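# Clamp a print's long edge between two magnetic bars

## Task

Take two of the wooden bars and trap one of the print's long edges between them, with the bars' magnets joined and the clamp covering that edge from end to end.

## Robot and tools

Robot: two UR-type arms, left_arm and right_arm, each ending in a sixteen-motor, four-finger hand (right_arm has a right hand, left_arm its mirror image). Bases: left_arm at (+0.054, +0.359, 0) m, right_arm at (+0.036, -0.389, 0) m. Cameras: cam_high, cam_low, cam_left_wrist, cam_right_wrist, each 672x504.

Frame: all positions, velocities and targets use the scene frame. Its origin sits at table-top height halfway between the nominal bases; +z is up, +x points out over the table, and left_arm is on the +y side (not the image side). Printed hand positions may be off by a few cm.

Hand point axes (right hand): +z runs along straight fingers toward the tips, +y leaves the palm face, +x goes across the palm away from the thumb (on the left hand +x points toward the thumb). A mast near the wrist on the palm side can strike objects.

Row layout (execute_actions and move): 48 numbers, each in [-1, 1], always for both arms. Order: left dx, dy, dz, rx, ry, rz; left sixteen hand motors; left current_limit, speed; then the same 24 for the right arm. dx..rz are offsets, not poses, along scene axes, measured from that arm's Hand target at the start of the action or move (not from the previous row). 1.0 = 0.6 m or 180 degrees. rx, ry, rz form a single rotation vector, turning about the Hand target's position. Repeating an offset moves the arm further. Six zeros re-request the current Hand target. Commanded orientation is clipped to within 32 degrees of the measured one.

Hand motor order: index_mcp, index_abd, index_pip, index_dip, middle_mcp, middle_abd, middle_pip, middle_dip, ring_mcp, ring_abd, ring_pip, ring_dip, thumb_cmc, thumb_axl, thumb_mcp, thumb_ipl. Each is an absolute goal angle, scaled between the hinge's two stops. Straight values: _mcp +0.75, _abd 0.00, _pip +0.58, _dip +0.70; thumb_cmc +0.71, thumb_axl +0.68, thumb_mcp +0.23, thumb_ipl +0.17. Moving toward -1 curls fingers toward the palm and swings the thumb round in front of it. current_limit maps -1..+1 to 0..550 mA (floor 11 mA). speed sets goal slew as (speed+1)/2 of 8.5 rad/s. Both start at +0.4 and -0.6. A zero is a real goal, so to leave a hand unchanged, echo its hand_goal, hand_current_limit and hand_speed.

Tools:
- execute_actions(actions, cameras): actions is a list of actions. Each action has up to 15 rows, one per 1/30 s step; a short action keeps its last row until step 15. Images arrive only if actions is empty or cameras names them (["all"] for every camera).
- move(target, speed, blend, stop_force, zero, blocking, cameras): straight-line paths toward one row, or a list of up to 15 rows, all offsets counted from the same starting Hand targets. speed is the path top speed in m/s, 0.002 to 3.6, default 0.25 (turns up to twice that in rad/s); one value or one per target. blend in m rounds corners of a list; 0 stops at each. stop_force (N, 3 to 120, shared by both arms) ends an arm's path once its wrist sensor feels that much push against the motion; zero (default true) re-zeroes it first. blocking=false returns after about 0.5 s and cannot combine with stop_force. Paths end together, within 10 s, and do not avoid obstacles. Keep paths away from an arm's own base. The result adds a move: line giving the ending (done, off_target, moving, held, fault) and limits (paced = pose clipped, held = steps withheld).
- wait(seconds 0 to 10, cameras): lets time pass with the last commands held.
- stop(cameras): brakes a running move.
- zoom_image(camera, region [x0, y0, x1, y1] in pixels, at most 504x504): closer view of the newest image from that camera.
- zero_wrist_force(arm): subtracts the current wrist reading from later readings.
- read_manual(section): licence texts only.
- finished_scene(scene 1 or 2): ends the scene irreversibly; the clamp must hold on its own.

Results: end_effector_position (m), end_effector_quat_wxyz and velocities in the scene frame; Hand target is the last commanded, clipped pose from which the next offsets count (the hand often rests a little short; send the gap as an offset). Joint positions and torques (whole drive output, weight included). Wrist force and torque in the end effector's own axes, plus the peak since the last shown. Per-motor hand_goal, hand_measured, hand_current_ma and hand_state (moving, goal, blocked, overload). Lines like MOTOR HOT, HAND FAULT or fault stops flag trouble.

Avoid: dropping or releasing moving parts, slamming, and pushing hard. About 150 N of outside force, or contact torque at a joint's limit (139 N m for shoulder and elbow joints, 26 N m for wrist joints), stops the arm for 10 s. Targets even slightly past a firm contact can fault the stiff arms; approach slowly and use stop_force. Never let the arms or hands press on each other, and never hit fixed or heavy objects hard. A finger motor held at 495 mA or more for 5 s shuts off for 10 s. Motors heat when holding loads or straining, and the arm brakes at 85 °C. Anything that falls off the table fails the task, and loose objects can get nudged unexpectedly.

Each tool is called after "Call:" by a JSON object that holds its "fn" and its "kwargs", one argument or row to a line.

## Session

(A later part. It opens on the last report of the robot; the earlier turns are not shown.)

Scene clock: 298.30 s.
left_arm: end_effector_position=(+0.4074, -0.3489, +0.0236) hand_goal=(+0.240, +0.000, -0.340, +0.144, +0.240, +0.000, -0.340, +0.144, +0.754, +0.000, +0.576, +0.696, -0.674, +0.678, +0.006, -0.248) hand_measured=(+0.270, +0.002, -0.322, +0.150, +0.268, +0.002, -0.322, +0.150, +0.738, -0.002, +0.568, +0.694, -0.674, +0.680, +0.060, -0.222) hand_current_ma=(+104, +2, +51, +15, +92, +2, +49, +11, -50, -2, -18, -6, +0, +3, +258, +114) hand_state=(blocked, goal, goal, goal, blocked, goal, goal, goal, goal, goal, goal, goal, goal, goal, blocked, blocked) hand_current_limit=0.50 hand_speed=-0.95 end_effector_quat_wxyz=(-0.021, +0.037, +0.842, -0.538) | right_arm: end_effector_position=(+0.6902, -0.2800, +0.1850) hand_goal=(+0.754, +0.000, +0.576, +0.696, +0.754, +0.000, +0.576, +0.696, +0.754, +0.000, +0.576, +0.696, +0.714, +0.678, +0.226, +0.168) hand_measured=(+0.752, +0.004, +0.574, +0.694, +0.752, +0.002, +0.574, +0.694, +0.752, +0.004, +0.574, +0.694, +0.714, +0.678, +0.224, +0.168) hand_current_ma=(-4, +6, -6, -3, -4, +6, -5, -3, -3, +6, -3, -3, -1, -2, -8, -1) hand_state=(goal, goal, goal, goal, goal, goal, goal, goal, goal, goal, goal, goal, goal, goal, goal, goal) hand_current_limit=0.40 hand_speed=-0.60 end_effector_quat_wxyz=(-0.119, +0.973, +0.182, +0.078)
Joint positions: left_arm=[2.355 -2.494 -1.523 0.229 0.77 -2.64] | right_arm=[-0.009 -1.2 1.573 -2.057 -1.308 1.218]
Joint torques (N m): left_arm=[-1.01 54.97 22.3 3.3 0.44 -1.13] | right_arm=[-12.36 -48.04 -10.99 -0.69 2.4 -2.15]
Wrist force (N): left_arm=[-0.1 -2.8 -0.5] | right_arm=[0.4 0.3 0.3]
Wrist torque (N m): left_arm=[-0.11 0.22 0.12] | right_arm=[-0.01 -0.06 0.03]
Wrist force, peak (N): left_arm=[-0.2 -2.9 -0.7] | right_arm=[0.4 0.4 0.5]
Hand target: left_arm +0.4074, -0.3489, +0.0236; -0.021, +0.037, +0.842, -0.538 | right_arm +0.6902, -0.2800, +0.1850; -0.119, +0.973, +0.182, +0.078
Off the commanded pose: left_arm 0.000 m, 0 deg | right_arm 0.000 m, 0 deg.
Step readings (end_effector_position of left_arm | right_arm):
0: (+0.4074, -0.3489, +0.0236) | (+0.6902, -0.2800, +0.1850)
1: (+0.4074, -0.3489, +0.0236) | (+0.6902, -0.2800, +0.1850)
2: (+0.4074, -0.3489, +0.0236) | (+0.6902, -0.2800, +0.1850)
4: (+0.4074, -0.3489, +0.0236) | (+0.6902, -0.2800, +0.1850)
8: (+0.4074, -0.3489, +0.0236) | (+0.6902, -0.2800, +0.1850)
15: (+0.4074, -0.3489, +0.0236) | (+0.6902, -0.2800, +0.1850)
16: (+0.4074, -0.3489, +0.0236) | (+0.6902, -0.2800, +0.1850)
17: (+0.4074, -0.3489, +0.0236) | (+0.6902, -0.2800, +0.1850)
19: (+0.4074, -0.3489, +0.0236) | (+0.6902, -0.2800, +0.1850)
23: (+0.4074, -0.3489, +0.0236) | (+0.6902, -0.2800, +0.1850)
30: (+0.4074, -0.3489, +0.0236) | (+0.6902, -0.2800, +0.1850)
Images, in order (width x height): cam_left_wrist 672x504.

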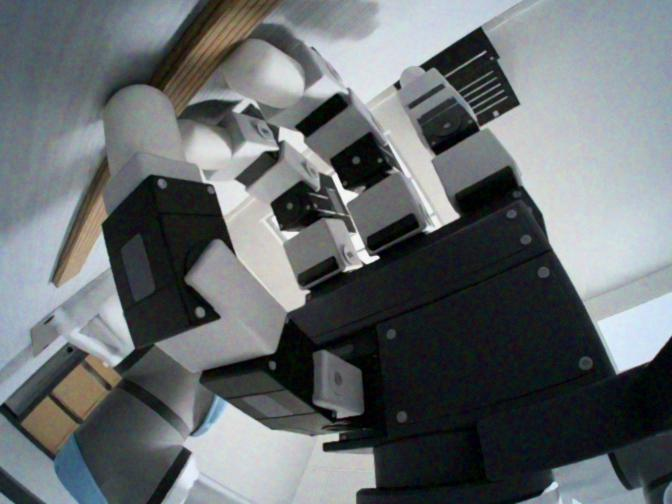

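Call:
{"fn": "execute_actions", "kwargs": {
  "actions": [
    [[0,0,0,0,0,0,0.226,0,-0.349,0.141,0.226,0,-0.349,0.141,0.754,0,0.576,0.696,-0.674,0.678,-0.014,-0.259,0.5,-0.95,0,0,0,0,0,0,0.754,0,0.576,0.696,0.754,0,0.576,0.696,0.754,0,0.576,0.696,0.714,0.678,0.226,0.168,0.4,-0.6]]
  ]
}}

Call:
{"fn": "move", "kwargs": {
  "target": [0,0,0.003333,0,0,0,0.226,0,-0.349,0.141,0.226,0,-0.349,0.141,0.754,0,0.576,0.696,-0.674,0.678,-0.014,-0.259,0.5,-0.95,0,0,0,0,0,0,0.754,0,0.576,0.696,0.754,0,0.576,0.696,0.754,0,0.576,0.696,0.714,0.678,0.226,0.168,0.4,-0.6],
  "speed": 0.01,
  "cameras": ["cam_left_wrist"]
}}

Call:
{"fn": "zoom_image", "kwargs": {
  "camera": "cam_left_wrist",
  "region": [20, 0, 340, 240]
}}

Scene clock: 299.90 s.
left_arm: end_effector_position=(+0.4074, -0.3489, +0.0236) hand_goal=(+0.226, +0.000, -0.348, +0.142, +0.226, +0.000, -0.348, +0.142, +0.754, +0.000, +0.576, +0.696, -0.674, +0.678, -0.014, -0.258) hand_measured=(+0.270, +0.002, -0.324, +0.148, +0.266, +0.002, -0.330, +0.144, +0.738, -0.002, +0.568, +0.694, -0.674, +0.680, +0.058, -0.222) hand_current_ma=(+157, +2, +69, +14, +140, +2, +52, +5, -50, -2, -18, -6, +0, +3, +366, +162) hand_state=(blocked, goal, blocked, goal, blocked, goal, goal, goal, goal, goal, goal, goal, goal, goal, blocked, blocked) hand_current_limit=0.50 hand_speed=-0.95 end_effector_quat_wxyz=(-0.021, +0.037, +0.842, -0.538) | right_arm: end_effector_position=(+0.6902, -0.2800, +0.1850) hand_goal=(+0.754, +0.000, +0.576, +0.696, +0.754, +0.000, +0.576, +0.696, +0.754, +0.000, +0.576, +0.696, +0.714, +0.678, +0.226, +0.168) hand_measured=(+0.752, +0.004, +0.574, +0.694, +0.752, +0.002, +0.574, +0.694, +0.752, +0.004, +0.574, +0.694, +0.714, +0.678, +0.224, +0.168) hand_current_ma=(-4, +6, -6, -3, -4, +6, -5, -3, -3, +6, -3, -3, -1, -2, -8, -1) hand_state=(goal, goal, goal, goal, goal, goal, goal, goal, goal, goal, goal, goal, goal, goal, goal, goal) hand_current_limit=0.40 hand_speed=-0.60 end_effector_quat_wxyz=(-0.119, +0.973, +0.182, +0.078)
Joint positions: left_arm=[2.355 -2.494 -1.523 0.229 0.77 -2.64] | right_arm=[-0.009 -1.2 1.573 -2.057 -1.308 1.218]
Joint torques (N m): left_arm=[-1 55.49 23.13 3.4 0.25 -0.93] | right_arm=[-11.35 -48.94 -12.24 -0.55 2.48 -2.1]
Wrist force (N): left_arm=[-0.2 -3.8 -0.6] | right_arm=[0.2 0.1 0.2]
Wrist torque (N m): left_arm=[-0.15 0.24 0.12] | right_arm=[-0.02 -0.03 0.02]
Wrist force, peak (N): left_arm=[-0.2 -4.0 -0.8] | right_arm=[0.3 0.4 0.5]
Hand target: left_arm +0.4074, -0.3489, +0.0236; -0.021, +0.037, +0.842, -0.538 | right_arm +0.6902, -0.2800, +0.1850; -0.119, +0.973, +0.182, +0.078
Off the commanded pose: left_arm 0.000 m, 0 deg | right_arm 0.000 m, 0 deg.
Step readings (end_effector_position of left_arm | right_arm):
0: (+0.4074, -0.3489, +0.0236) | (+0.6902, -0.2800, +0.1850)
1: (+0.4074, -0.3489, +0.0236) | (+0.6902, -0.2800, +0.1850)
2: (+0.4074, -0.3489, +0.0236) | (+0.6902, -0.2800, +0.1850)
4: (+0.4074, -0.3489, +0.0236) | (+0.6902, -0.2800, +0.1850)
8: (+0.4074, -0.3489, +0.0236) | (+0.6902, -0.2800, +0.1850)
15: (+0.4074, -0.3489, +0.0236) | (+0.6902, -0.2800, +0.1850)

Scene clock: 300.73 s.
left_arm: end_effector_position=(+0.4074, -0.3489, +0.0256) hand_goal=(+0.226, +0.000, -0.348, +0.142, +0.226, +0.000, -0.348, +0.142, +0.754, +0.000, +0.576, +0.696, -0.674, +0.678, -0.014, -0.258) hand_measured=(+0.226, +0.002, -0.350, +0.140, +0.226, +0.002, -0.344, +0.142, +0.738, -0.002, +0.568, +0.694, -0.674, +0.680, -0.012, -0.254) hand_current_ma=(+0, +2, -2, -4, -1, +2, +6, +1, -50, -2, -18, -6, +0, +3, +7, +10) hand_state=(goal, goal, goal, goal, goal, goal, goal, goal, goal, goal, goal, goal, goal, goal, goal, goal) hand_current_limit=0.50 hand_speed=-0.95 end_effector_quat_wxyz=(-0.021, +0.037, +0.842, -0.538) | right_arm: end_effector_position=(+0.6902, -0.2800, +0.1850) hand_goal=(+0.754, +0.000, +0.576, +0.696, +0.754, +0.000, +0.576, +0.696, +0.754, +0.000, +0.576, +0.696, +0.714, +0.678, +0.226, +0.168) hand_measured=(+0.752, +0.004, +0.574, +0.694, +0.752, +0.002, +0.574, +0.694, +0.752, +0.004, +0.574, +0.694, +0.714, +0.678, +0.224, +0.168) hand_current_ma=(-4, +6, -6, -3, -4, +6, -5, -3, -3, +6, -3, -3, -1, -2, -8, -1) hand_state=(goal, goal, goal, goal, goal, goal, goal, goal, goal, goal, goal, goal, goal, goal, goal, goal) hand_current_limit=0.40 hand_speed=-0.60 end_effector_quat_wxyz=(-0.119, +0.973, +0.182, +0.078)
Joint positions: left_arm=[2.355 -2.491 -1.523 0.225 0.77 -2.64] | right_arm=[-0.009 -1.2 1.573 -2.057 -1.308 1.218]
Joint torques (N m): left_arm=[-0.62 59.41 8.04 0.68 0.03 -0.75] | right_arm=[-11.95 -48.13 -11.23 -0.62 2.28 -1.87]
Wrist force (N): left_arm=[-0.2 -1.6 -0.2] | right_arm=[0.2 0.0 0.3]
Wrist torque (N m): left_arm=[-0.04 0.23 0.12] | right_arm=[-0.04 -0.04 0.02]
Wrist force, peak (N): left_arm=[-0.2 -4.5 -2.2] | right_arm=[0.5 0.3 0.4]
Hand target: left_arm +0.4074, -0.3489, +0.0256; -0.021, +0.037, +0.842, -0.538 | right_arm +0.6902, -0.2800, +0.1850; -0.119, +0.973, +0.182, +0.078
Off the commanded pose: left_arm 0.000 m, 0 deg | right_arm 0.000 m, 0 deg.
move: done
Images, in order (width x height): cam_left_wrist 672x504.

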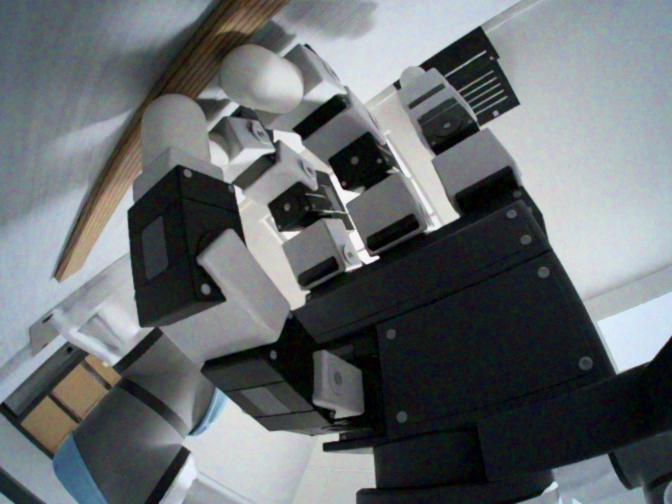

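Scaled by 1.575 from the camera's 672x504 image, which has a finer 960x720 frame.

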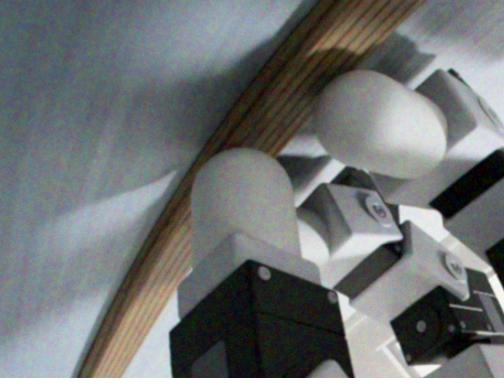

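Call:
{"fn": "move", "kwargs": {
  "target": [0,0,0.12,0,0,0,0.411,0,-0.3766,0.16,0.411,0,-0.3766,0.16,0.754,0,0.576,0.696,-0.674,0.678,0.1854,-0.26,0.4,-0.6,0.02,-0.2,0.05,0,0,0,0.754,0,0.576,0.696,0.754,0,0.576,0.696,0.754,0,0.576,0.696,0.714,0.678,0.226,0.168,0.4,-0.6],
  "speed": 0.12
}}

Call:
{"fn": "move", "kwargs": {
  "target": [0,0,0.2,0,0,0,0.411,0,-0.3766,0.16,0.411,0,-0.3766,0.16,0.754,0,0.576,0.696,-0.674,0.678,0.1854,-0.26,0.4,-0.6,0,0,0,0,0,0,0.754,0,0.576,0.696,0.754,0,0.576,0.696,0.754,0,0.576,0.696,0.714,0.678,0.226,0.168,0.4,-0.6],
  "speed": 0.2,
  "cameras": ["all"]
}}

Scene clock: 324.70 s.
left_arm: end_effector_position=(+0.4074, -0.3489, +0.0975) hand_goal=(+0.412, +0.000, -0.376, +0.160, +0.412, +0.000, -0.376, +0.160, +0.754, +0.000, +0.576, +0.696, -0.674, +0.678, +0.186, -0.260) hand_measured=(+0.400, +0.002, -0.372, +0.158, +0.400, +0.002, -0.372, +0.158, +0.738, -0.002, +0.568, +0.694, -0.674, +0.680, +0.182, -0.258) hand_current_ma=(-32, +2, +7, -4, -36, +2, +10, -4, -50, -2, -18, -6, +0, +3, -9, +8) hand_state=(goal, goal, goal, goal, goal, goal, goal, goal, goal, goal, goal, goal, goal, goal, goal, goal) hand_current_limit=0.40 hand_speed=-0.60 end_effector_quat_wxyz=(-0.021, +0.037, +0.842, -0.538) | right_arm: end_effector_position=(+0.7022, -0.3998, +0.2151) hand_goal=(+0.754, +0.000, +0.576, +0.696, +0.754, +0.000, +0.576, +0.696, +0.754, +0.000, +0.576, +0.696, +0.714, +0.678, +0.226, +0.168) hand_measured=(+0.752, +0.004, +0.574, +0.694, +0.752, +0.002, +0.574, +0.694, +0.752, +0.004, +0.574, +0.694, +0.714, +0.678, +0.224, +0.168) hand_current_ma=(-4, +6, -6, -3, -4, +6, -5, -3, -3, +6, -3, -3, -1, -2, -8, -1) hand_state=(goal, goal, goal, goal, goal, goal, goal, goal, goal, goal, goal, goal, goal, goal, goal, goal) hand_current_limit=0.40 hand_speed=-0.60 end_effector_quat_wxyz=(-0.119, +0.973, +0.182, +0.078)
Joint positions: left_arm=[2.355 -2.368 -1.526 0.105 0.77 -2.64] | right_arm=[-0.201 -1.233 1.524 -1.922 -1.291 1.019]
Joint torques (N m): left_arm=[-6.47 56.87 26.56 0.6 -0.47 1.63] | right_arm=[-12.79 -24.09 -35.59 -0.57 3.12 -2.18]
Wrist force (N): left_arm=[0.0 -1.7 0.0] | right_arm=[0.1 0.1 0.0]
Wrist torque (N m): left_arm=[-0.04 0.19 0.18] | right_arm=[0.00 -0.03 0.00]
Wrist force, peak (N): left_arm=[-0.2 -2.4 0.0] | right_arm=[0.4 -0.5 0.7]
Hand target: left_arm +0.4074, -0.3489, +0.0976; -0.021, +0.037, +0.842, -0.538 | right_arm +0.7022, -0.4000, +0.2150; -0.119, +0.973, +0.182, +0.078
Off the commanded pose: left_arm 0.000 m, 0 deg | right_arm 0.000 m, 0 deg.
move: done

Scene clock: 325.97 s.
left_arm: end_effector_position=(+0.4074, -0.3489, +0.2175) hand_goal=(+0.412, +0.000, -0.376, +0.160, +0.412, +0.000, -0.376, +0.160, +0.754, +0.000, +0.576, +0.696, -0.674, +0.678, +0.186, -0.260) hand_measured=(+0.400, +0.002, -0.372, +0.158, +0.400, +0.002, -0.372, +0.158, +0.738, -0.002, +0.568, +0.694, -0.674, +0.680, +0.182, -0.258) hand_current_ma=(-31, +2, +7, -4, -35, +2, +10, -4, -50, -2, -18, -6, +0, +3, -9, +8) hand_state=(goal, goal, goal, goal, goal, goal, goal, goal, goal, goal, goal, goal, goal, goal, goal, goal) hand_current_limit=0.40 hand_speed=-0.60 end_effector_quat_wxyz=(-0.021, +0.037, +0.842, -0.538) | right_arm: end_effector_position=(+0.7022, -0.4000, +0.2150) hand_goal=(+0.754, +0.000, +0.576, +0.696, +0.754, +0.000, +0.576, +0.696, +0.754, +0.000, +0.576, +0.696, +0.714, +0.678, +0.226, +0.168) hand_measured=(+0.752, +0.004, +0.574, +0.694, +0.752, +0.002, +0.574, +0.694, +0.752, +0.004, +0.574, +0.694, +0.714, +0.678, +0.224, +0.168) hand_current_ma=(-4, +6, -6, -3, -4, +6, -5, -3, -3, +6, -3, -3, -1, -2, -8, -1) hand_state=(goal, goal, goal, goal, goal, goal, goal, goal, goal, goal, goal, goal, goal, goal, goal, goal) hand_current_limit=0.40 hand_speed=-0.60 end_effector_quat_wxyz=(-0.119, +0.973, +0.182, +0.078)
Joint positions: left_arm=[2.355 -2.199 -1.462 -0.127 0.77 -2.64] | right_arm=[-0.201 -1.233 1.524 -1.922 -1.291 1.019]
Joint torques (N m): left_arm=[7.8 54.57 28.22 0.54 -1.8 2.26] | right_arm=[-12.13 -23.34 -35.63 -0.61 2.98 -2.16]
Wrist force (N): left_arm=[-0.2 -1.5 0.3] | right_arm=[0.1 0.3 0.1]
Wrist torque (N m): left_arm=[-0.05 0.26 0.11] | right_arm=[0.01 -0.03 0.00]
Wrist force, peak (N): left_arm=[-0.3 -2.7 -0.5] | right_arm=[0.5 0.2 0.3]
Hand target: left_arm +0.4074, -0.3489, +0.2176; -0.021, +0.037, +0.842, -0.538 | right_arm +0.7022, -0.4000, +0.2150; -0.119, +0.973, +0.182, +0.078
Off the commanded pose: left_arm 0.000 m, 0 deg | right_arm 0.000 m, 0 deg.
move: done

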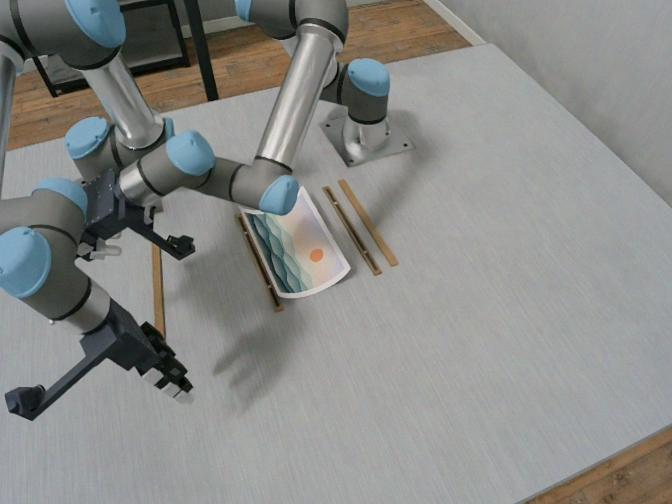

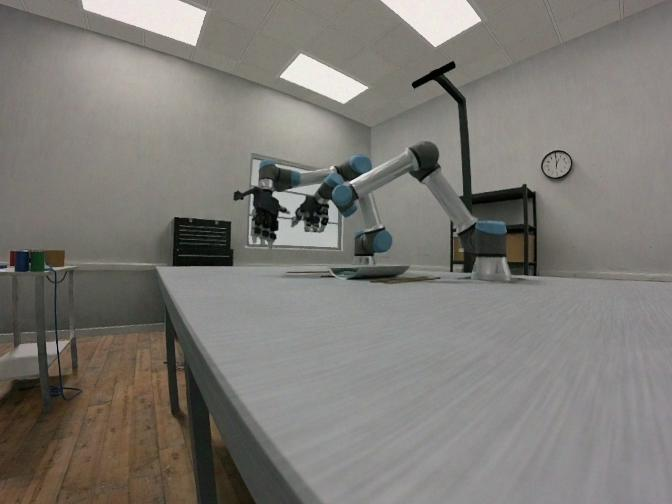

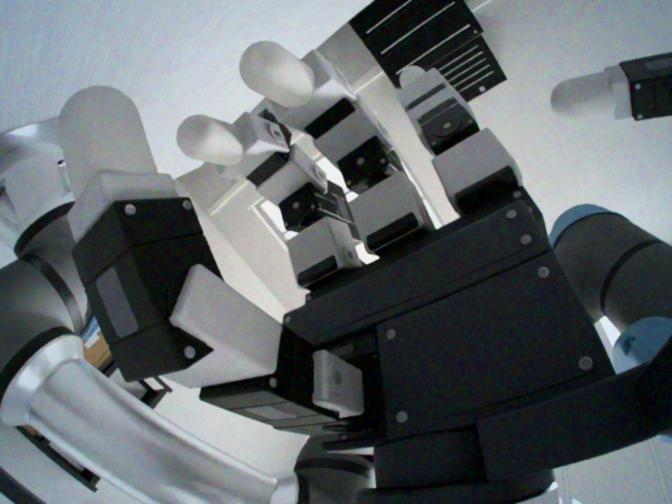

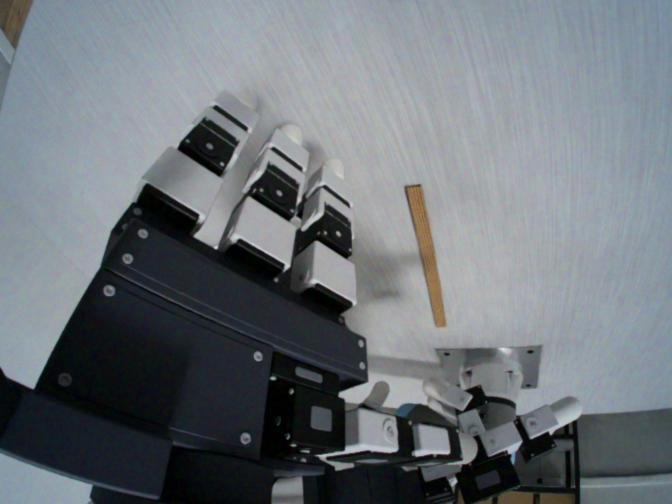

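Call:
{"fn": "move", "kwargs": {
  "target": [0,0.9,0.2,0,0,0,0.411,0,-0.3766,0.16,0.411,0,-0.3766,0.16,0.754,0,0.576,0.696,-0.674,0.678,0.1854,-0.26,0.4,-0.6,0,0,0,0,0,0,0.754,0,0.576,0.696,0.754,0,0.576,0.696,0.754,0,0.576,0.696,0.714,0.678,0.226,0.168,0.4,-0.6],
  "speed": 0.25,
  "cameras": ["cam_high","cam_left_wrist"]
}}

Scene clock: 329.87 s.
left_arm: end_effector_position=(+0.4074, +0.1911, +0.3376) hand_goal=(+0.412, +0.000, -0.376, +0.160, +0.412, +0.000, -0.376, +0.160, +0.754, +0.000, +0.576, +0.696, -0.674, +0.678, +0.186, -0.260) hand_measured=(+0.402, +0.002, -0.372, +0.158, +0.400, +0.002, -0.372, +0.158, +0.738, -0.002, +0.568, +0.694, -0.674, +0.680, +0.182, -0.258) hand_current_ma=(-29, +2, +7, -4, -33, +2, +10, -4, -50, -2, -18, -6, +0, +3, -9, +7) hand_state=(goal, goal, goal, goal, goal, goal, goal, goal, goal, goal, goal, goal, goal, goal, goal, goal) hand_current_limit=0.40 hand_speed=-0.60 end_effector_quat_wxyz=(-0.021, +0.037, +0.842, -0.538) | right_arm: end_effector_position=(+0.7022, -0.4000, +0.2150) hand_goal=(+0.754, +0.000, +0.576, +0.696, +0.754, +0.000, +0.576, +0.696, +0.754, +0.000, +0.576, +0.696, +0.714, +0.678, +0.226, +0.168) hand_measured=(+0.752, +0.004, +0.574, +0.694, +0.752, +0.002, +0.574, +0.694, +0.752, +0.004, +0.574, +0.694, +0.714, +0.678, +0.224, +0.168) hand_current_ma=(-4, +6, -6, -3, -4, +6, -5, -3, -3, +6, -3, -3, -1, -2, -8, -1) hand_state=(goal, goal, goal, goal, goal, goal, goal, goal, goal, goal, goal, goal, goal, goal, goal, goal) hand_current_limit=0.40 hand_speed=-0.60 end_effector_quat_wxyz=(-0.119, +0.973, +0.182, +0.078)
Joint positions: left_arm=[3.452 -1.335 -1.799 -2.32 0.606 -0.726] | right_arm=[-0.201 -1.233 1.524 -1.922 -1.291 1.019]
Joint torques (N m): left_arm=[10.57 2.34 28.93 -0.55 0.49 2.39] | right_arm=[-11.61 -23.63 -34.99 -0.36 3.14 -2.21]
Wrist force (N): left_arm=[-0.4 -1.7 -0.3] | right_arm=[0.3 0.1 0.4]
Wrist torque (N m): left_arm=[-0.08 0.22 0.09] | right_arm=[-0.03 -0.06 0.01]
Wrist force, peak (N): left_arm=[-0.4 -1.9 1.4] | right_arm=[0.6 0.2 0.2]
Hand target: left_arm +0.4074, +0.1911, +0.3376; -0.021, +0.037, +0.842, -0.538 | right_arm +0.7022, -0.4000, +0.2150; -0.119, +0.973, +0.182, +0.078
Off the commanded pose: left_arm 0.000 m, 0 deg | right_arm 0.000 m, 0 deg.
move: done
Images, in order (width x height): cam_high 672x504, cam_left_wrist 672x504.

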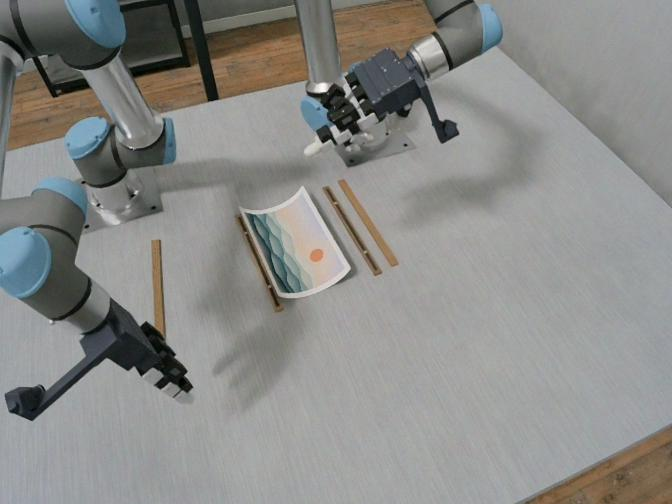

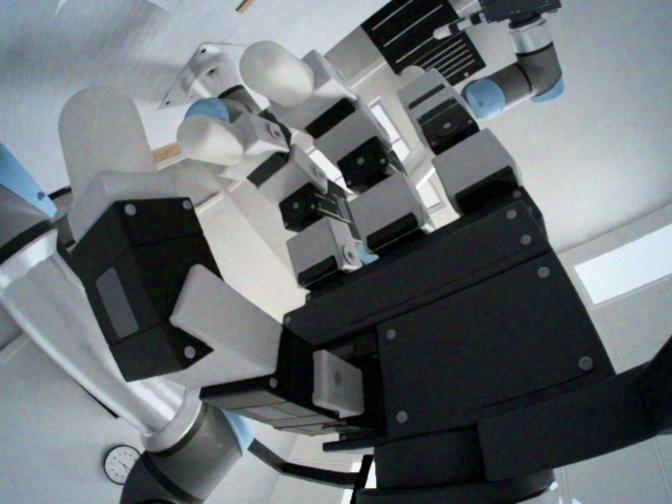

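Call:
{"fn": "move", "kwargs": {
  "target": [0,0,0,0,0,0,0.411,0,-0.3766,0.16,0.411,0,-0.3766,0.16,0.754,0,0.576,0.696,-0.674,0.678,0.1854,-0.26,0.4,-0.6,-0.3923,0.1287,0.0583,-0.0944,-0.0155,0.3528,0.754,0.167,-0.737,0.7,0.754,-0.167,-0.737,0.7,-0.479,0,-0.883,0.2,0.714,0.678,0.226,0.168,0.4,-0.6],
  "speed": 0.25,
  "cameras": ["all"]
}}

Scene clock: 334.77 s.
left_arm: end_effector_position=(+0.4074, +0.1911, +0.3376) hand_goal=(+0.412, +0.000, -0.376, +0.160, +0.412, +0.000, -0.376, +0.160, +0.754, +0.000, +0.576, +0.696, -0.674, +0.678, +0.186, -0.260) hand_measured=(+0.402, +0.002, -0.372, +0.158, +0.400, +0.002, -0.372, +0.158, +0.738, -0.002, +0.568, +0.694, -0.674, +0.680, +0.182, -0.258) hand_current_ma=(-29, +2, +7, -4, -33, +2, +10, -4, -50, -2, -18, -6, +0, +3, -9, +7) hand_state=(goal, goal, goal, goal, goal, goal, goal, goal, goal, goal, goal, goal, goal, goal, goal, goal) hand_current_limit=0.40 hand_speed=-0.60 end_effector_quat_wxyz=(-0.021, +0.037, +0.842, -0.538) | right_arm: end_effector_position=(+0.4669, -0.3227, +0.2500) hand_goal=(+0.754, +0.168, -0.736, +0.700, +0.754, -0.166, -0.736, +0.700, -0.478, +0.000, -0.882, +0.200, +0.714, +0.678, +0.226, +0.168) hand_measured=(+0.754, +0.164, -0.728, +0.698, +0.754, -0.162, -0.728, +0.698, -0.456, +0.004, -0.826, +0.212, +0.714, +0.678, +0.224, +0.168) hand_current_ma=(-2, -7, +22, -5, -2, +8, +22, -6, +75, +6, +209, +35, -1, -2, -8, -1) hand_state=(goal, goal, goal, goal, goal, goal, goal, goal, blocked, goal, blocked, goal, goal, goal, goal, goal) hand_current_limit=0.40 hand_speed=-0.60 end_effector_quat_wxyz=(+0.000, +0.736, +0.676, +0.000)
Joint positions: left_arm=[3.452 -1.335 -1.799 -2.321 0.606 -0.725] | right_arm=[-0.119 -1.926 2.135 -1.779 -1.57 -0.023]
Joint torques (N m): left_arm=[8.51 3.1 29.54 -0.73 0.38 1.96] | right_arm=[-11.06 -19.33 -12.58 -0.4 -3.02 -2.21]
Wrist force (N): left_arm=[-0.1 -1.5 0.0] | right_arm=[-0.5 0.4 0.3]
Wrist torque (N m): left_arm=[-0.08 0.19 0.12] | right_arm=[0.12 0.07 0.02]
Wrist force, peak (N): left_arm=[-0.3 -2.0 -0.3] | right_arm=[0.9 1.0 0.3]
Hand target: left_arm +0.4074, +0.1911, +0.3376; -0.021, +0.037, +0.842, -0.538 | right_arm +0.4668, -0.3228, +0.2500; +0.000, +0.736, +0.676, +0.000
Off the commanded pose: left_arm 0.000 m, 0 deg | right_arm 0.000 m, 0 deg.
move: done

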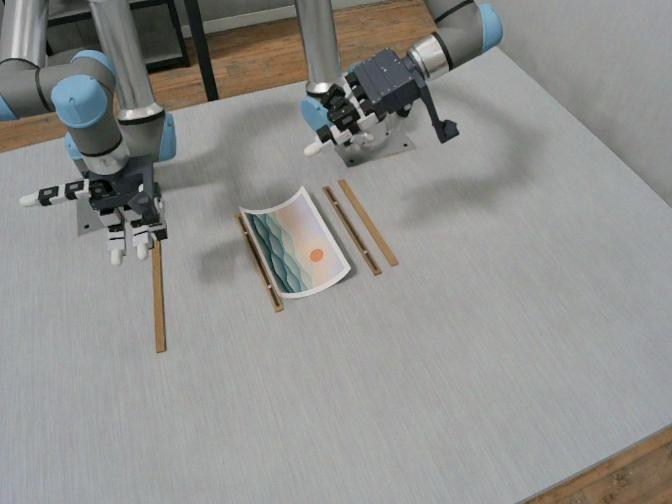

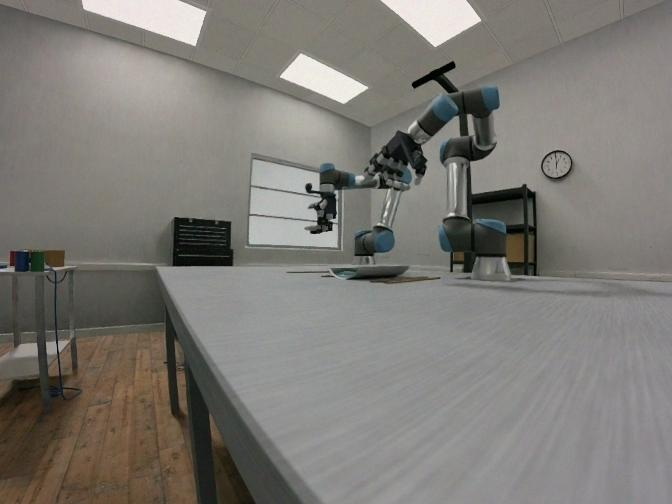

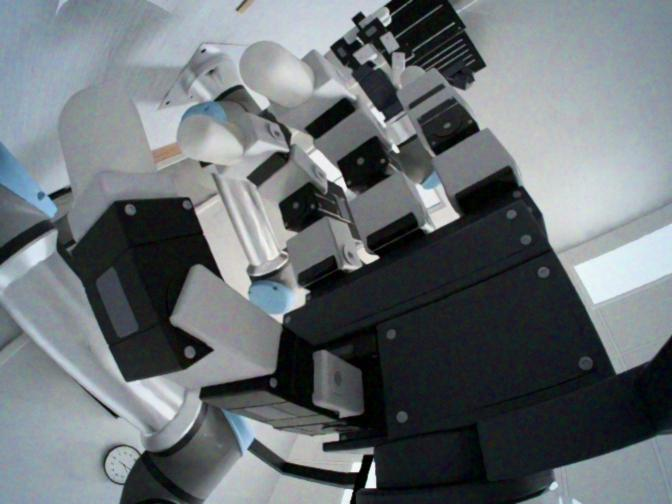

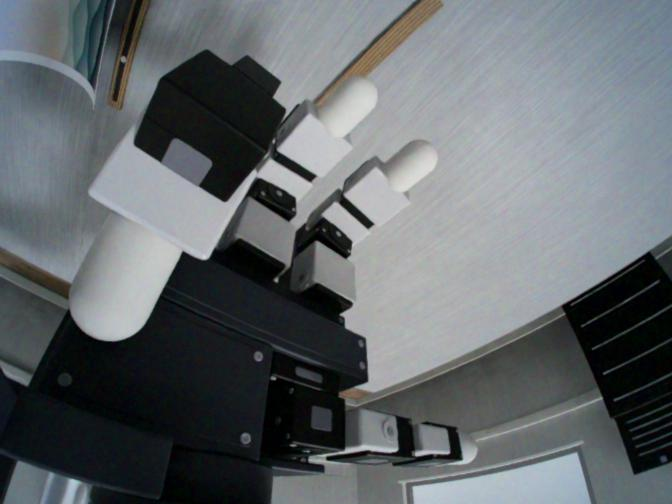

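Call:
{"fn": "zoom_image", "kwargs": {
  "camera": "cam_right_wrist",
  "region": [200, 30, 480, 320]
}}

Call:
{"fn": "zoom_image", "kwargs": {
  "camera": "cam_high",
  "region": [20, 100, 200, 360]
}}

Scaled by 1.738 from the camera's 672x504 image, which has a finer 960x720 frame.

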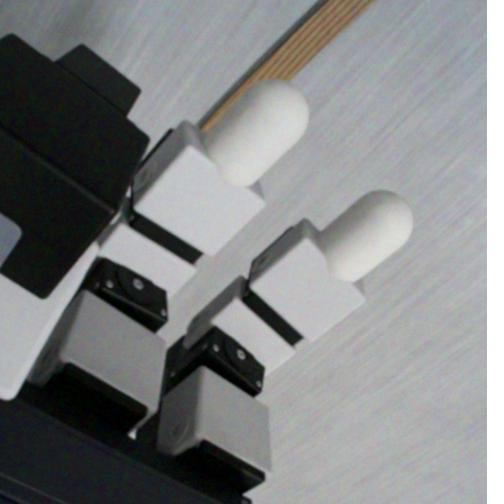

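Scaled by 1.938 from the camera's 672x504 image, which has a finer 960x720 frame.

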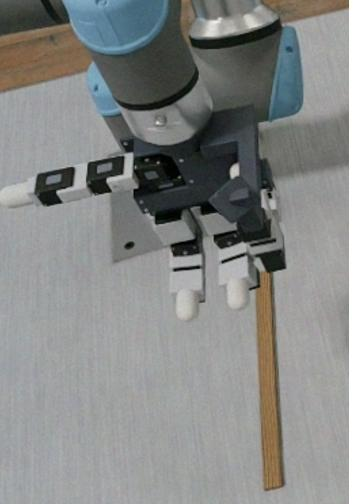

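Call:
{"fn": "move", "kwargs": {
  "target": [0,0,0,0,0,0,0.411,0,-0.3766,0.16,0.411,0,-0.3766,0.16,0.754,0,0.576,0.696,-0.674,0.678,0.1854,-0.26,0.4,-0.6,0,0,-0.25,0,0,0,0.754,0.2333,-0.737,0.7,0.754,-0.2333,-0.737,0.7,-0.44,0,-0.77,0.4,0.714,0.678,0.226,0.168,0.4,-0.6],
  "speed": 0.2,
  "cameras": ["cam_high","cam_right_wrist"]
}}

Call:
{"fn": "zoom_image", "kwargs": {
  "camera": "cam_right_wrist",
  "region": [200, 30, 480, 320]
}}

Call:
{"fn": "zoom_image", "kwargs": {
  "camera": "cam_high",
  "region": [20, 160, 220, 380]
}}

Scene clock: 340.17 s.
left_arm: end_effector_position=(+0.4074, +0.1911, +0.3376) hand_goal=(+0.412, +0.000, -0.376, +0.160, +0.412, +0.000, -0.376, +0.160, +0.754, +0.000, +0.576, +0.696, -0.674, +0.678, +0.186, -0.260) hand_measured=(+0.402, +0.002, -0.372, +0.158, +0.400, +0.002, -0.372, +0.158, +0.738, -0.002, +0.568, +0.694, -0.674, +0.680, +0.182, -0.258) hand_current_ma=(-29, +2, +7, -4, -33, +2, +10, -4, -50, -2, -18, -6, +0, +3, -9, +7) hand_state=(goal, goal, goal, goal, goal, goal, goal, goal, goal, goal, goal, goal, goal, goal, goal, goal) hand_current_limit=0.40 hand_speed=-0.60 end_effector_quat_wxyz=(-0.021, +0.037, +0.842, -0.538) | right_arm: end_effector_position=(+0.4668, -0.3228, +0.1000) hand_goal=(+0.754, +0.234, -0.736, +0.700, +0.754, -0.234, -0.736, +0.700, -0.440, +0.000, -0.770, +0.400, +0.714, +0.678, +0.226, +0.168) hand_measured=(+0.754, +0.230, -0.728, +0.698, +0.754, -0.230, -0.728, +0.698, -0.434, +0.004, -0.772, +0.396, +0.714, +0.678, +0.224, +0.168) hand_current_ma=(-2, -9, +21, -5, -2, +8, +21, -6, +16, +6, -5, -8, -1, -2, -9, -1) hand_state=(goal, goal, goal, goal, goal, goal, goal, goal, goal, goal, goal, goal, goal, goal, goal, goal) hand_current_limit=0.40 hand_speed=-0.60 end_effector_quat_wxyz=(+0.000, +0.736, +0.676, +0.000)
Joint positions: left_arm=[3.452 -1.335 -1.799 -2.321 0.606 -0.725] | right_arm=[-0.119 -1.722 2.423 -2.271 -1.57 -0.024]
Joint torques (N m): left_arm=[8.99 4.22 29.65 -0.68 0.56 2.25] | right_arm=[12.32 1.01 -6.73 -4.93 -2.97 2.39]
Wrist force (N): left_arm=[-0.3 -1.7 0.2] | right_arm=[-0.3 0.0 0.2]
Wrist torque (N m): left_arm=[-0.12 0.21 0.10] | right_arm=[0.10 0.05 -0.10]
Wrist force, peak (N): left_arm=[-0.6 -1.9 -0.4] | right_arm=[-0.3 -0.1 1.4]
Hand target: left_arm +0.4074, +0.1911, +0.3376; -0.021, +0.037, +0.842, -0.538 | right_arm +0.4668, -0.3228, +0.1000; +0.000, +0.736, +0.676, +0.000
Off the commanded pose: left_arm 0.000 m, 0 deg | right_arm 0.000 m, 0 deg.
move: done
Images, in order (width x height): cam_high 672x504, cam_right_wrist 672x504.

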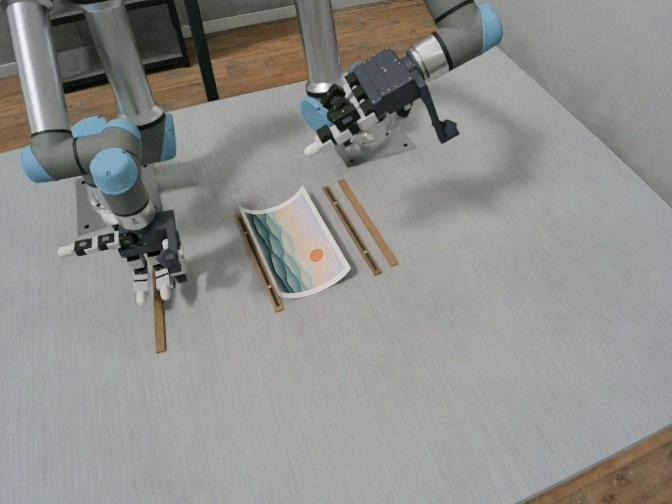

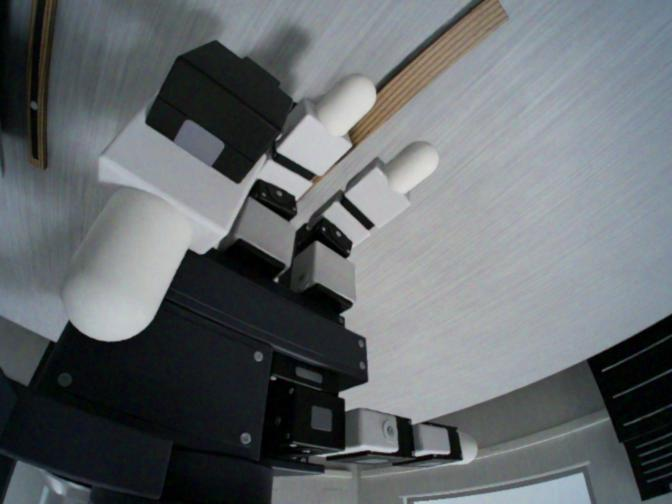

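Scaled by 1.738 from the camera's 672x504 image, which has a finer 960x720 frame.

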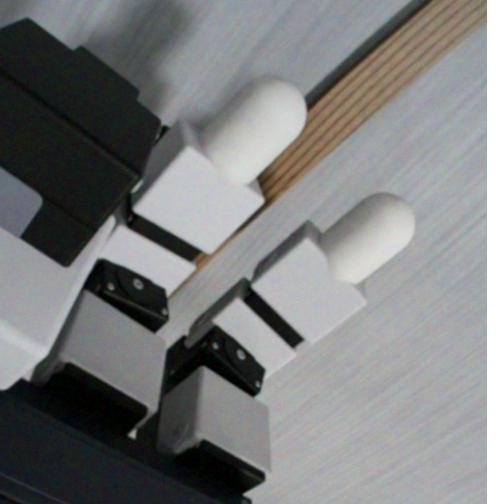

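Scaled by 2.291 from the camera's 672x504 image, which has a finer 960x720 frame.

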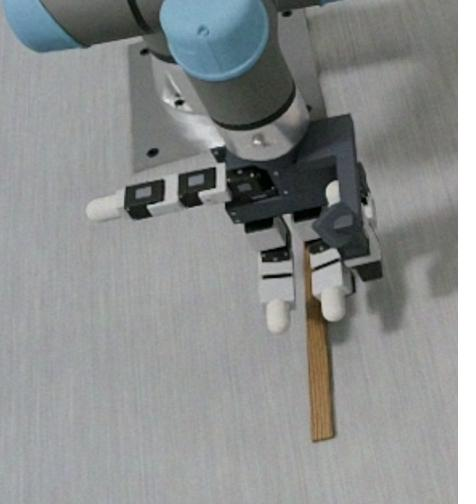

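Call:
{"fn": "move", "kwargs": {
  "target": [0,0,0,0,0,0,0.411,0,-0.3766,0.16,0.411,0,-0.3766,0.16,0.754,0,0.576,0.696,-0.674,0.678,0.1854,-0.26,0.4,-0.6,0,0,-0.03667,0,0,0,0.754,0.2333,-0.737,0.7,0.754,-0.2333,-0.737,0.7,-0.44,0,-0.77,0.4,0.714,0.678,0.226,0.168,0.4,-0.6],
  "speed": 0.1,
  "cameras": ["cam_high","cam_right_wrist"]
}}

Call:
{"fn": "zoom_image", "kwargs": {
  "camera": "cam_right_wrist",
  "region": [240, 60, 480, 300]
}}

Call:
{"fn": "zoom_image", "kwargs": {
  "camera": "cam_high",
  "region": [80, 220, 200, 380]
}}

Scene clock: 341.97 s.
left_arm: end_effector_position=(+0.4074, +0.1911, +0.3376) hand_goal=(+0.412, +0.000, -0.376, +0.160, +0.412, +0.000, -0.376, +0.160, +0.754, +0.000, +0.576, +0.696, -0.674, +0.678, +0.186, -0.260) hand_measured=(+0.402, +0.002, -0.372, +0.158, +0.400, +0.002, -0.372, +0.158, +0.738, -0.002, +0.568, +0.694, -0.674, +0.680, +0.182, -0.258) hand_current_ma=(-29, +2, +7, -4, -33, +2, +10, -4, -50, -2, -18, -6, +0, +3, -9, +7) hand_state=(goal, goal, goal, goal, goal, goal, goal, goal, goal, goal, goal, goal, goal, goal, goal, goal) hand_current_limit=0.40 hand_speed=-0.60 end_effector_quat_wxyz=(-0.021, +0.037, +0.842, -0.538) | right_arm: end_effector_position=(+0.4668, -0.3228, +0.0781) hand_goal=(+0.754, +0.234, -0.736, +0.700, +0.754, -0.234, -0.736, +0.700, -0.440, +0.000, -0.770, +0.400, +0.714, +0.678, +0.226, +0.168) hand_measured=(+0.754, +0.230, -0.728, +0.698, +0.754, -0.230, -0.728, +0.698, -0.434, +0.004, -0.772, +0.396, +0.714, +0.678, +0.224, +0.168) hand_current_ma=(-2, -9, +21, -5, -2, +8, +21, -6, +16, +6, -5, -8, -1, -2, -9, -1) hand_state=(goal, goal, goal, goal, goal, goal, goal, goal, goal, goal, goal, goal, goal, goal, goal, goal) hand_current_limit=0.40 hand_speed=-0.60 end_effector_quat_wxyz=(+0.000, +0.736, +0.677, +0.000)
Joint positions: left_arm=[3.452 -1.335 -1.799 -2.321 0.606 -0.725] | right_arm=[-0.119 -1.668 2.455 -2.358 -1.57 -0.024]
Joint torques (N m): left_arm=[9.71 2.23 30.12 -0.34 0.52 2.03] | right_arm=[-2.79 -0.04 -5.83 -4.75 -1.05 -1.14]
Wrist force (N): left_arm=[-0.4 -1.7 -0.1] | right_arm=[-0.1 0.3 0.2]
Wrist torque (N m): left_arm=[-0.10 0.22 0.10] | right_arm=[0.13 0.03 -0.07]
Wrist force, peak (N): left_arm=[-0.3 -2.0 -0.2] | right_arm=[-0.2 0.2 0.6]
Hand target: left_arm +0.4074, +0.1911, +0.3376; -0.021, +0.037, +0.842, -0.538 | right_arm +0.4668, -0.3228, +0.0780; +0.000, +0.736, +0.676, +0.000
Off the commanded pose: left_arm 0.000 m, 0 deg | right_arm 0.000 m, 0 deg.
move: done
Images, in order (width x height): cam_high 672x504, cam_right_wrist 672x504.

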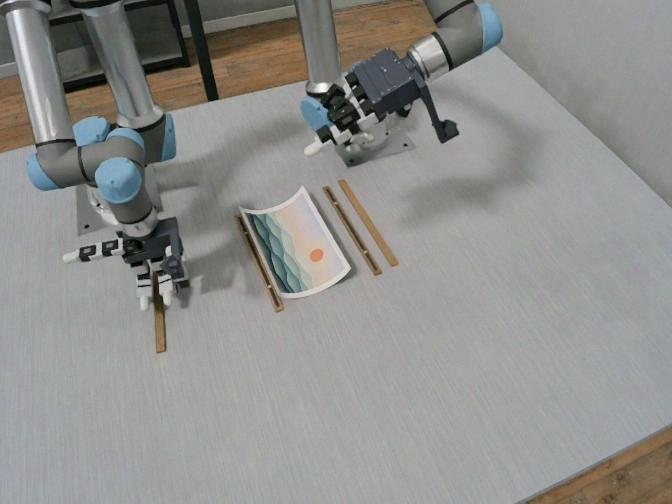

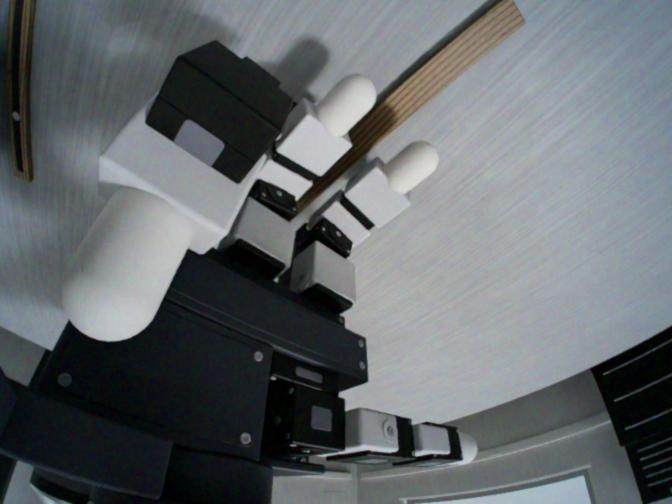

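Scaled by 2.100 from the camera's 672x504 image, which has a finer 960x720 frame.

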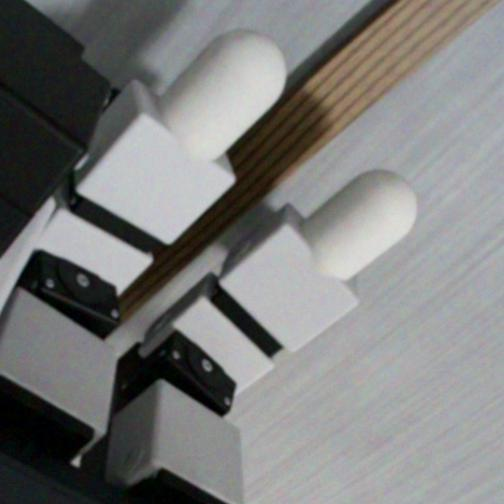

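Scaled by 3.150 from the camera's 672x504 image, which has a finer 960x720 frame.

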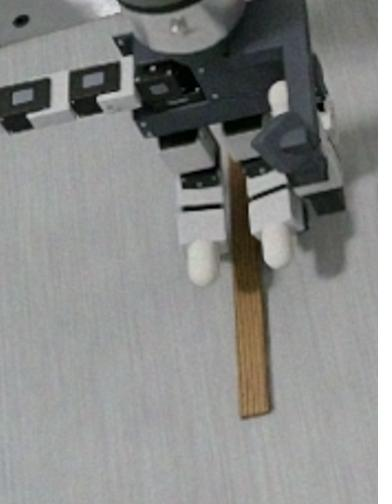

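Call:
{"fn": "move", "kwargs": {
  "target": [0,0,0,0,0,0,0.411,0,-0.3766,0.16,0.411,0,-0.3766,0.16,0.754,0,0.576,0.696,-0.674,0.678,0.1854,-0.26,0.4,-0.6,0,0,-0.02083,0,0,0,0.754,0.2333,-0.737,0.7,0.754,-0.2333,-0.737,0.7,-0.44,0,-0.77,0.4,0.714,0.678,0.226,0.168,0.4,-0.6],
  "speed": 0.01,
  "stop_force": 3,
  "cameras": ["cam_high","cam_right_wrist"]
}}

Call:
{"fn": "zoom_image", "kwargs": {
  "camera": "cam_right_wrist",
  "region": [240, 60, 480, 300]
}}

Call:
{"fn": "zoom_image", "kwargs": {
  "camera": "cam_high",
  "region": [80, 220, 200, 380]
}}

Scene clock: 347.87 s.
left_arm: end_effector_position=(+0.4074, +0.1911, +0.3376) hand_goal=(+0.412, +0.000, -0.376, +0.160, +0.412, +0.000, -0.376, +0.160, +0.754, +0.000, +0.576, +0.696, -0.674, +0.678, +0.186, -0.260) hand_measured=(+0.402, +0.002, -0.372, +0.158, +0.400, +0.002, -0.372, +0.158, +0.738, -0.002, +0.568, +0.694, -0.674, +0.680, +0.182, -0.258) hand_current_ma=(-29, +2, +7, -4, -33, +2, +10, -4, -50, -2, -18, -6, +0, +3, -9, +7) hand_state=(goal, goal, goal, goal, goal, goal, goal, goal, goal, goal, goal, goal, goal, goal, goal, goal) hand_current_limit=0.40 hand_speed=-0.60 end_effector_quat_wxyz=(-0.021, +0.037, +0.842, -0.538) | right_arm: end_effector_position=(+0.4668, -0.3228, +0.0655) hand_goal=(+0.754, +0.234, -0.736, +0.700, +0.754, -0.234, -0.736, +0.700, -0.440, +0.000, -0.770, +0.400, +0.714, +0.678, +0.226, +0.168) hand_measured=(+0.754, +0.230, -0.728, +0.698, +0.754, -0.230, -0.728, +0.698, -0.434, +0.004, -0.772, +0.396, +0.714, +0.678, +0.224, +0.168) hand_current_ma=(-2, -9, +21, -5, -2, +8, +21, -6, +16, +6, -5, -8, -1, -2, -9, -1) hand_state=(goal, goal, goal, goal, goal, goal, goal, goal, goal, goal, goal, goal, goal, goal, goal, goal) hand_current_limit=0.40 hand_speed=-0.60 end_effector_quat_wxyz=(+0.000, +0.736, +0.676, +0.000)
Joint positions: left_arm=[3.452 -1.335 -1.799 -2.321 0.606 -0.725] | right_arm=[-0.119 -1.633 2.471 -2.409 -1.57 -0.024]
Joint torques (N m): left_arm=[7.94 3.69 29.76 -0.42 0.6 2.11] | right_arm=[-5.18 -0.51 -4.33 -4.9 -0.75 1.53]
Wrist force (N): left_arm=[-0.1 -1.7 0.1] | right_arm=[0.0 0.2 0.3]
Wrist torque (N m): left_arm=[-0.11 0.19 0.12] | right_arm=[0.10 0.01 -0.08]
Wrist force, peak (N): left_arm=[-0.2 -2.0 -0.2] | right_arm=[-0.3 0.4 0.4]
Hand target: left_arm +0.4074, +0.1911, +0.3376; -0.021, +0.037, +0.842, -0.538 | right_arm +0.4668, -0.3228, +0.0655; +0.000, +0.736, +0.676, +0.000
Off the commanded pose: left_arm 0.000 m, 0 deg | right_arm 0.000 m, 0 deg.
move: done
Images, in order (width x height): cam_high 672x504, cam_right_wrist 672x504.

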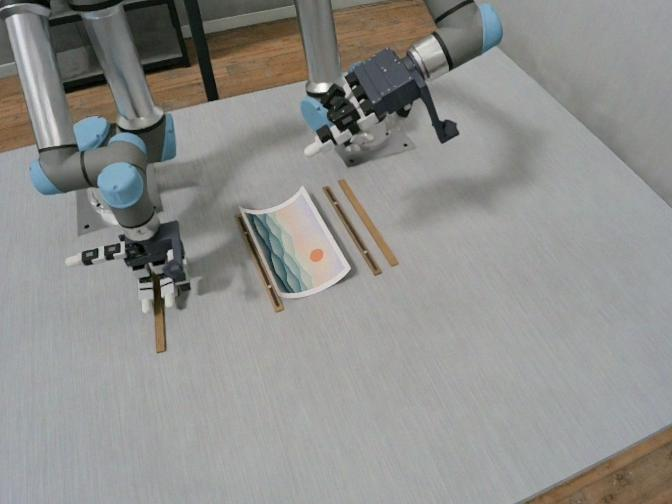

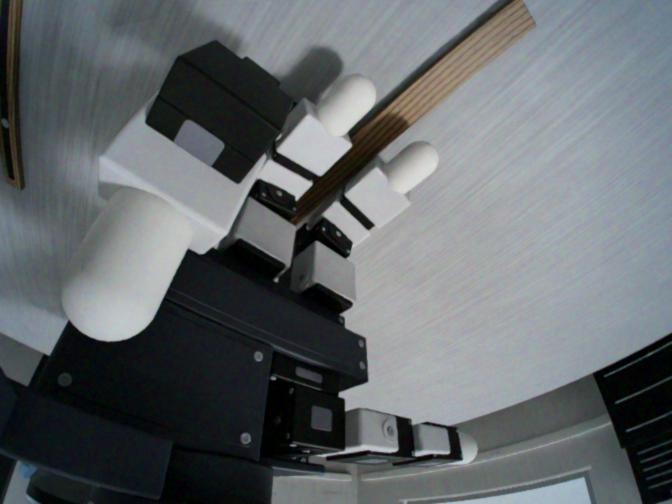

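Scaled by 2.100 from the camera's 672x504 image, which has a finer 960x720 frame.

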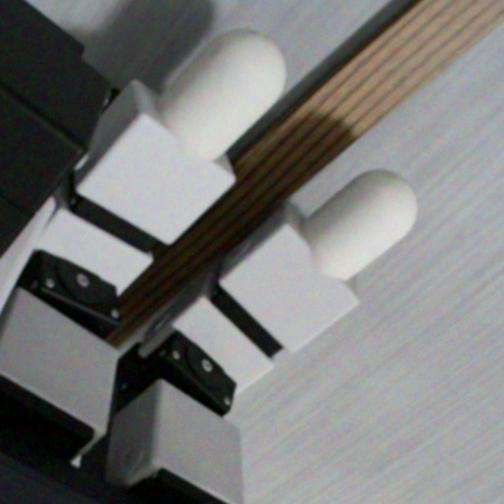

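Scaled by 3.150 from the camera's 672x504 image, which has a finer 960x720 frame.

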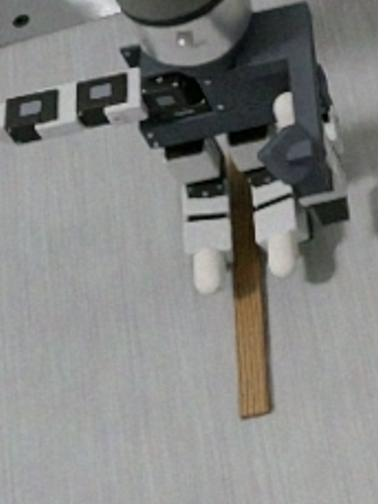

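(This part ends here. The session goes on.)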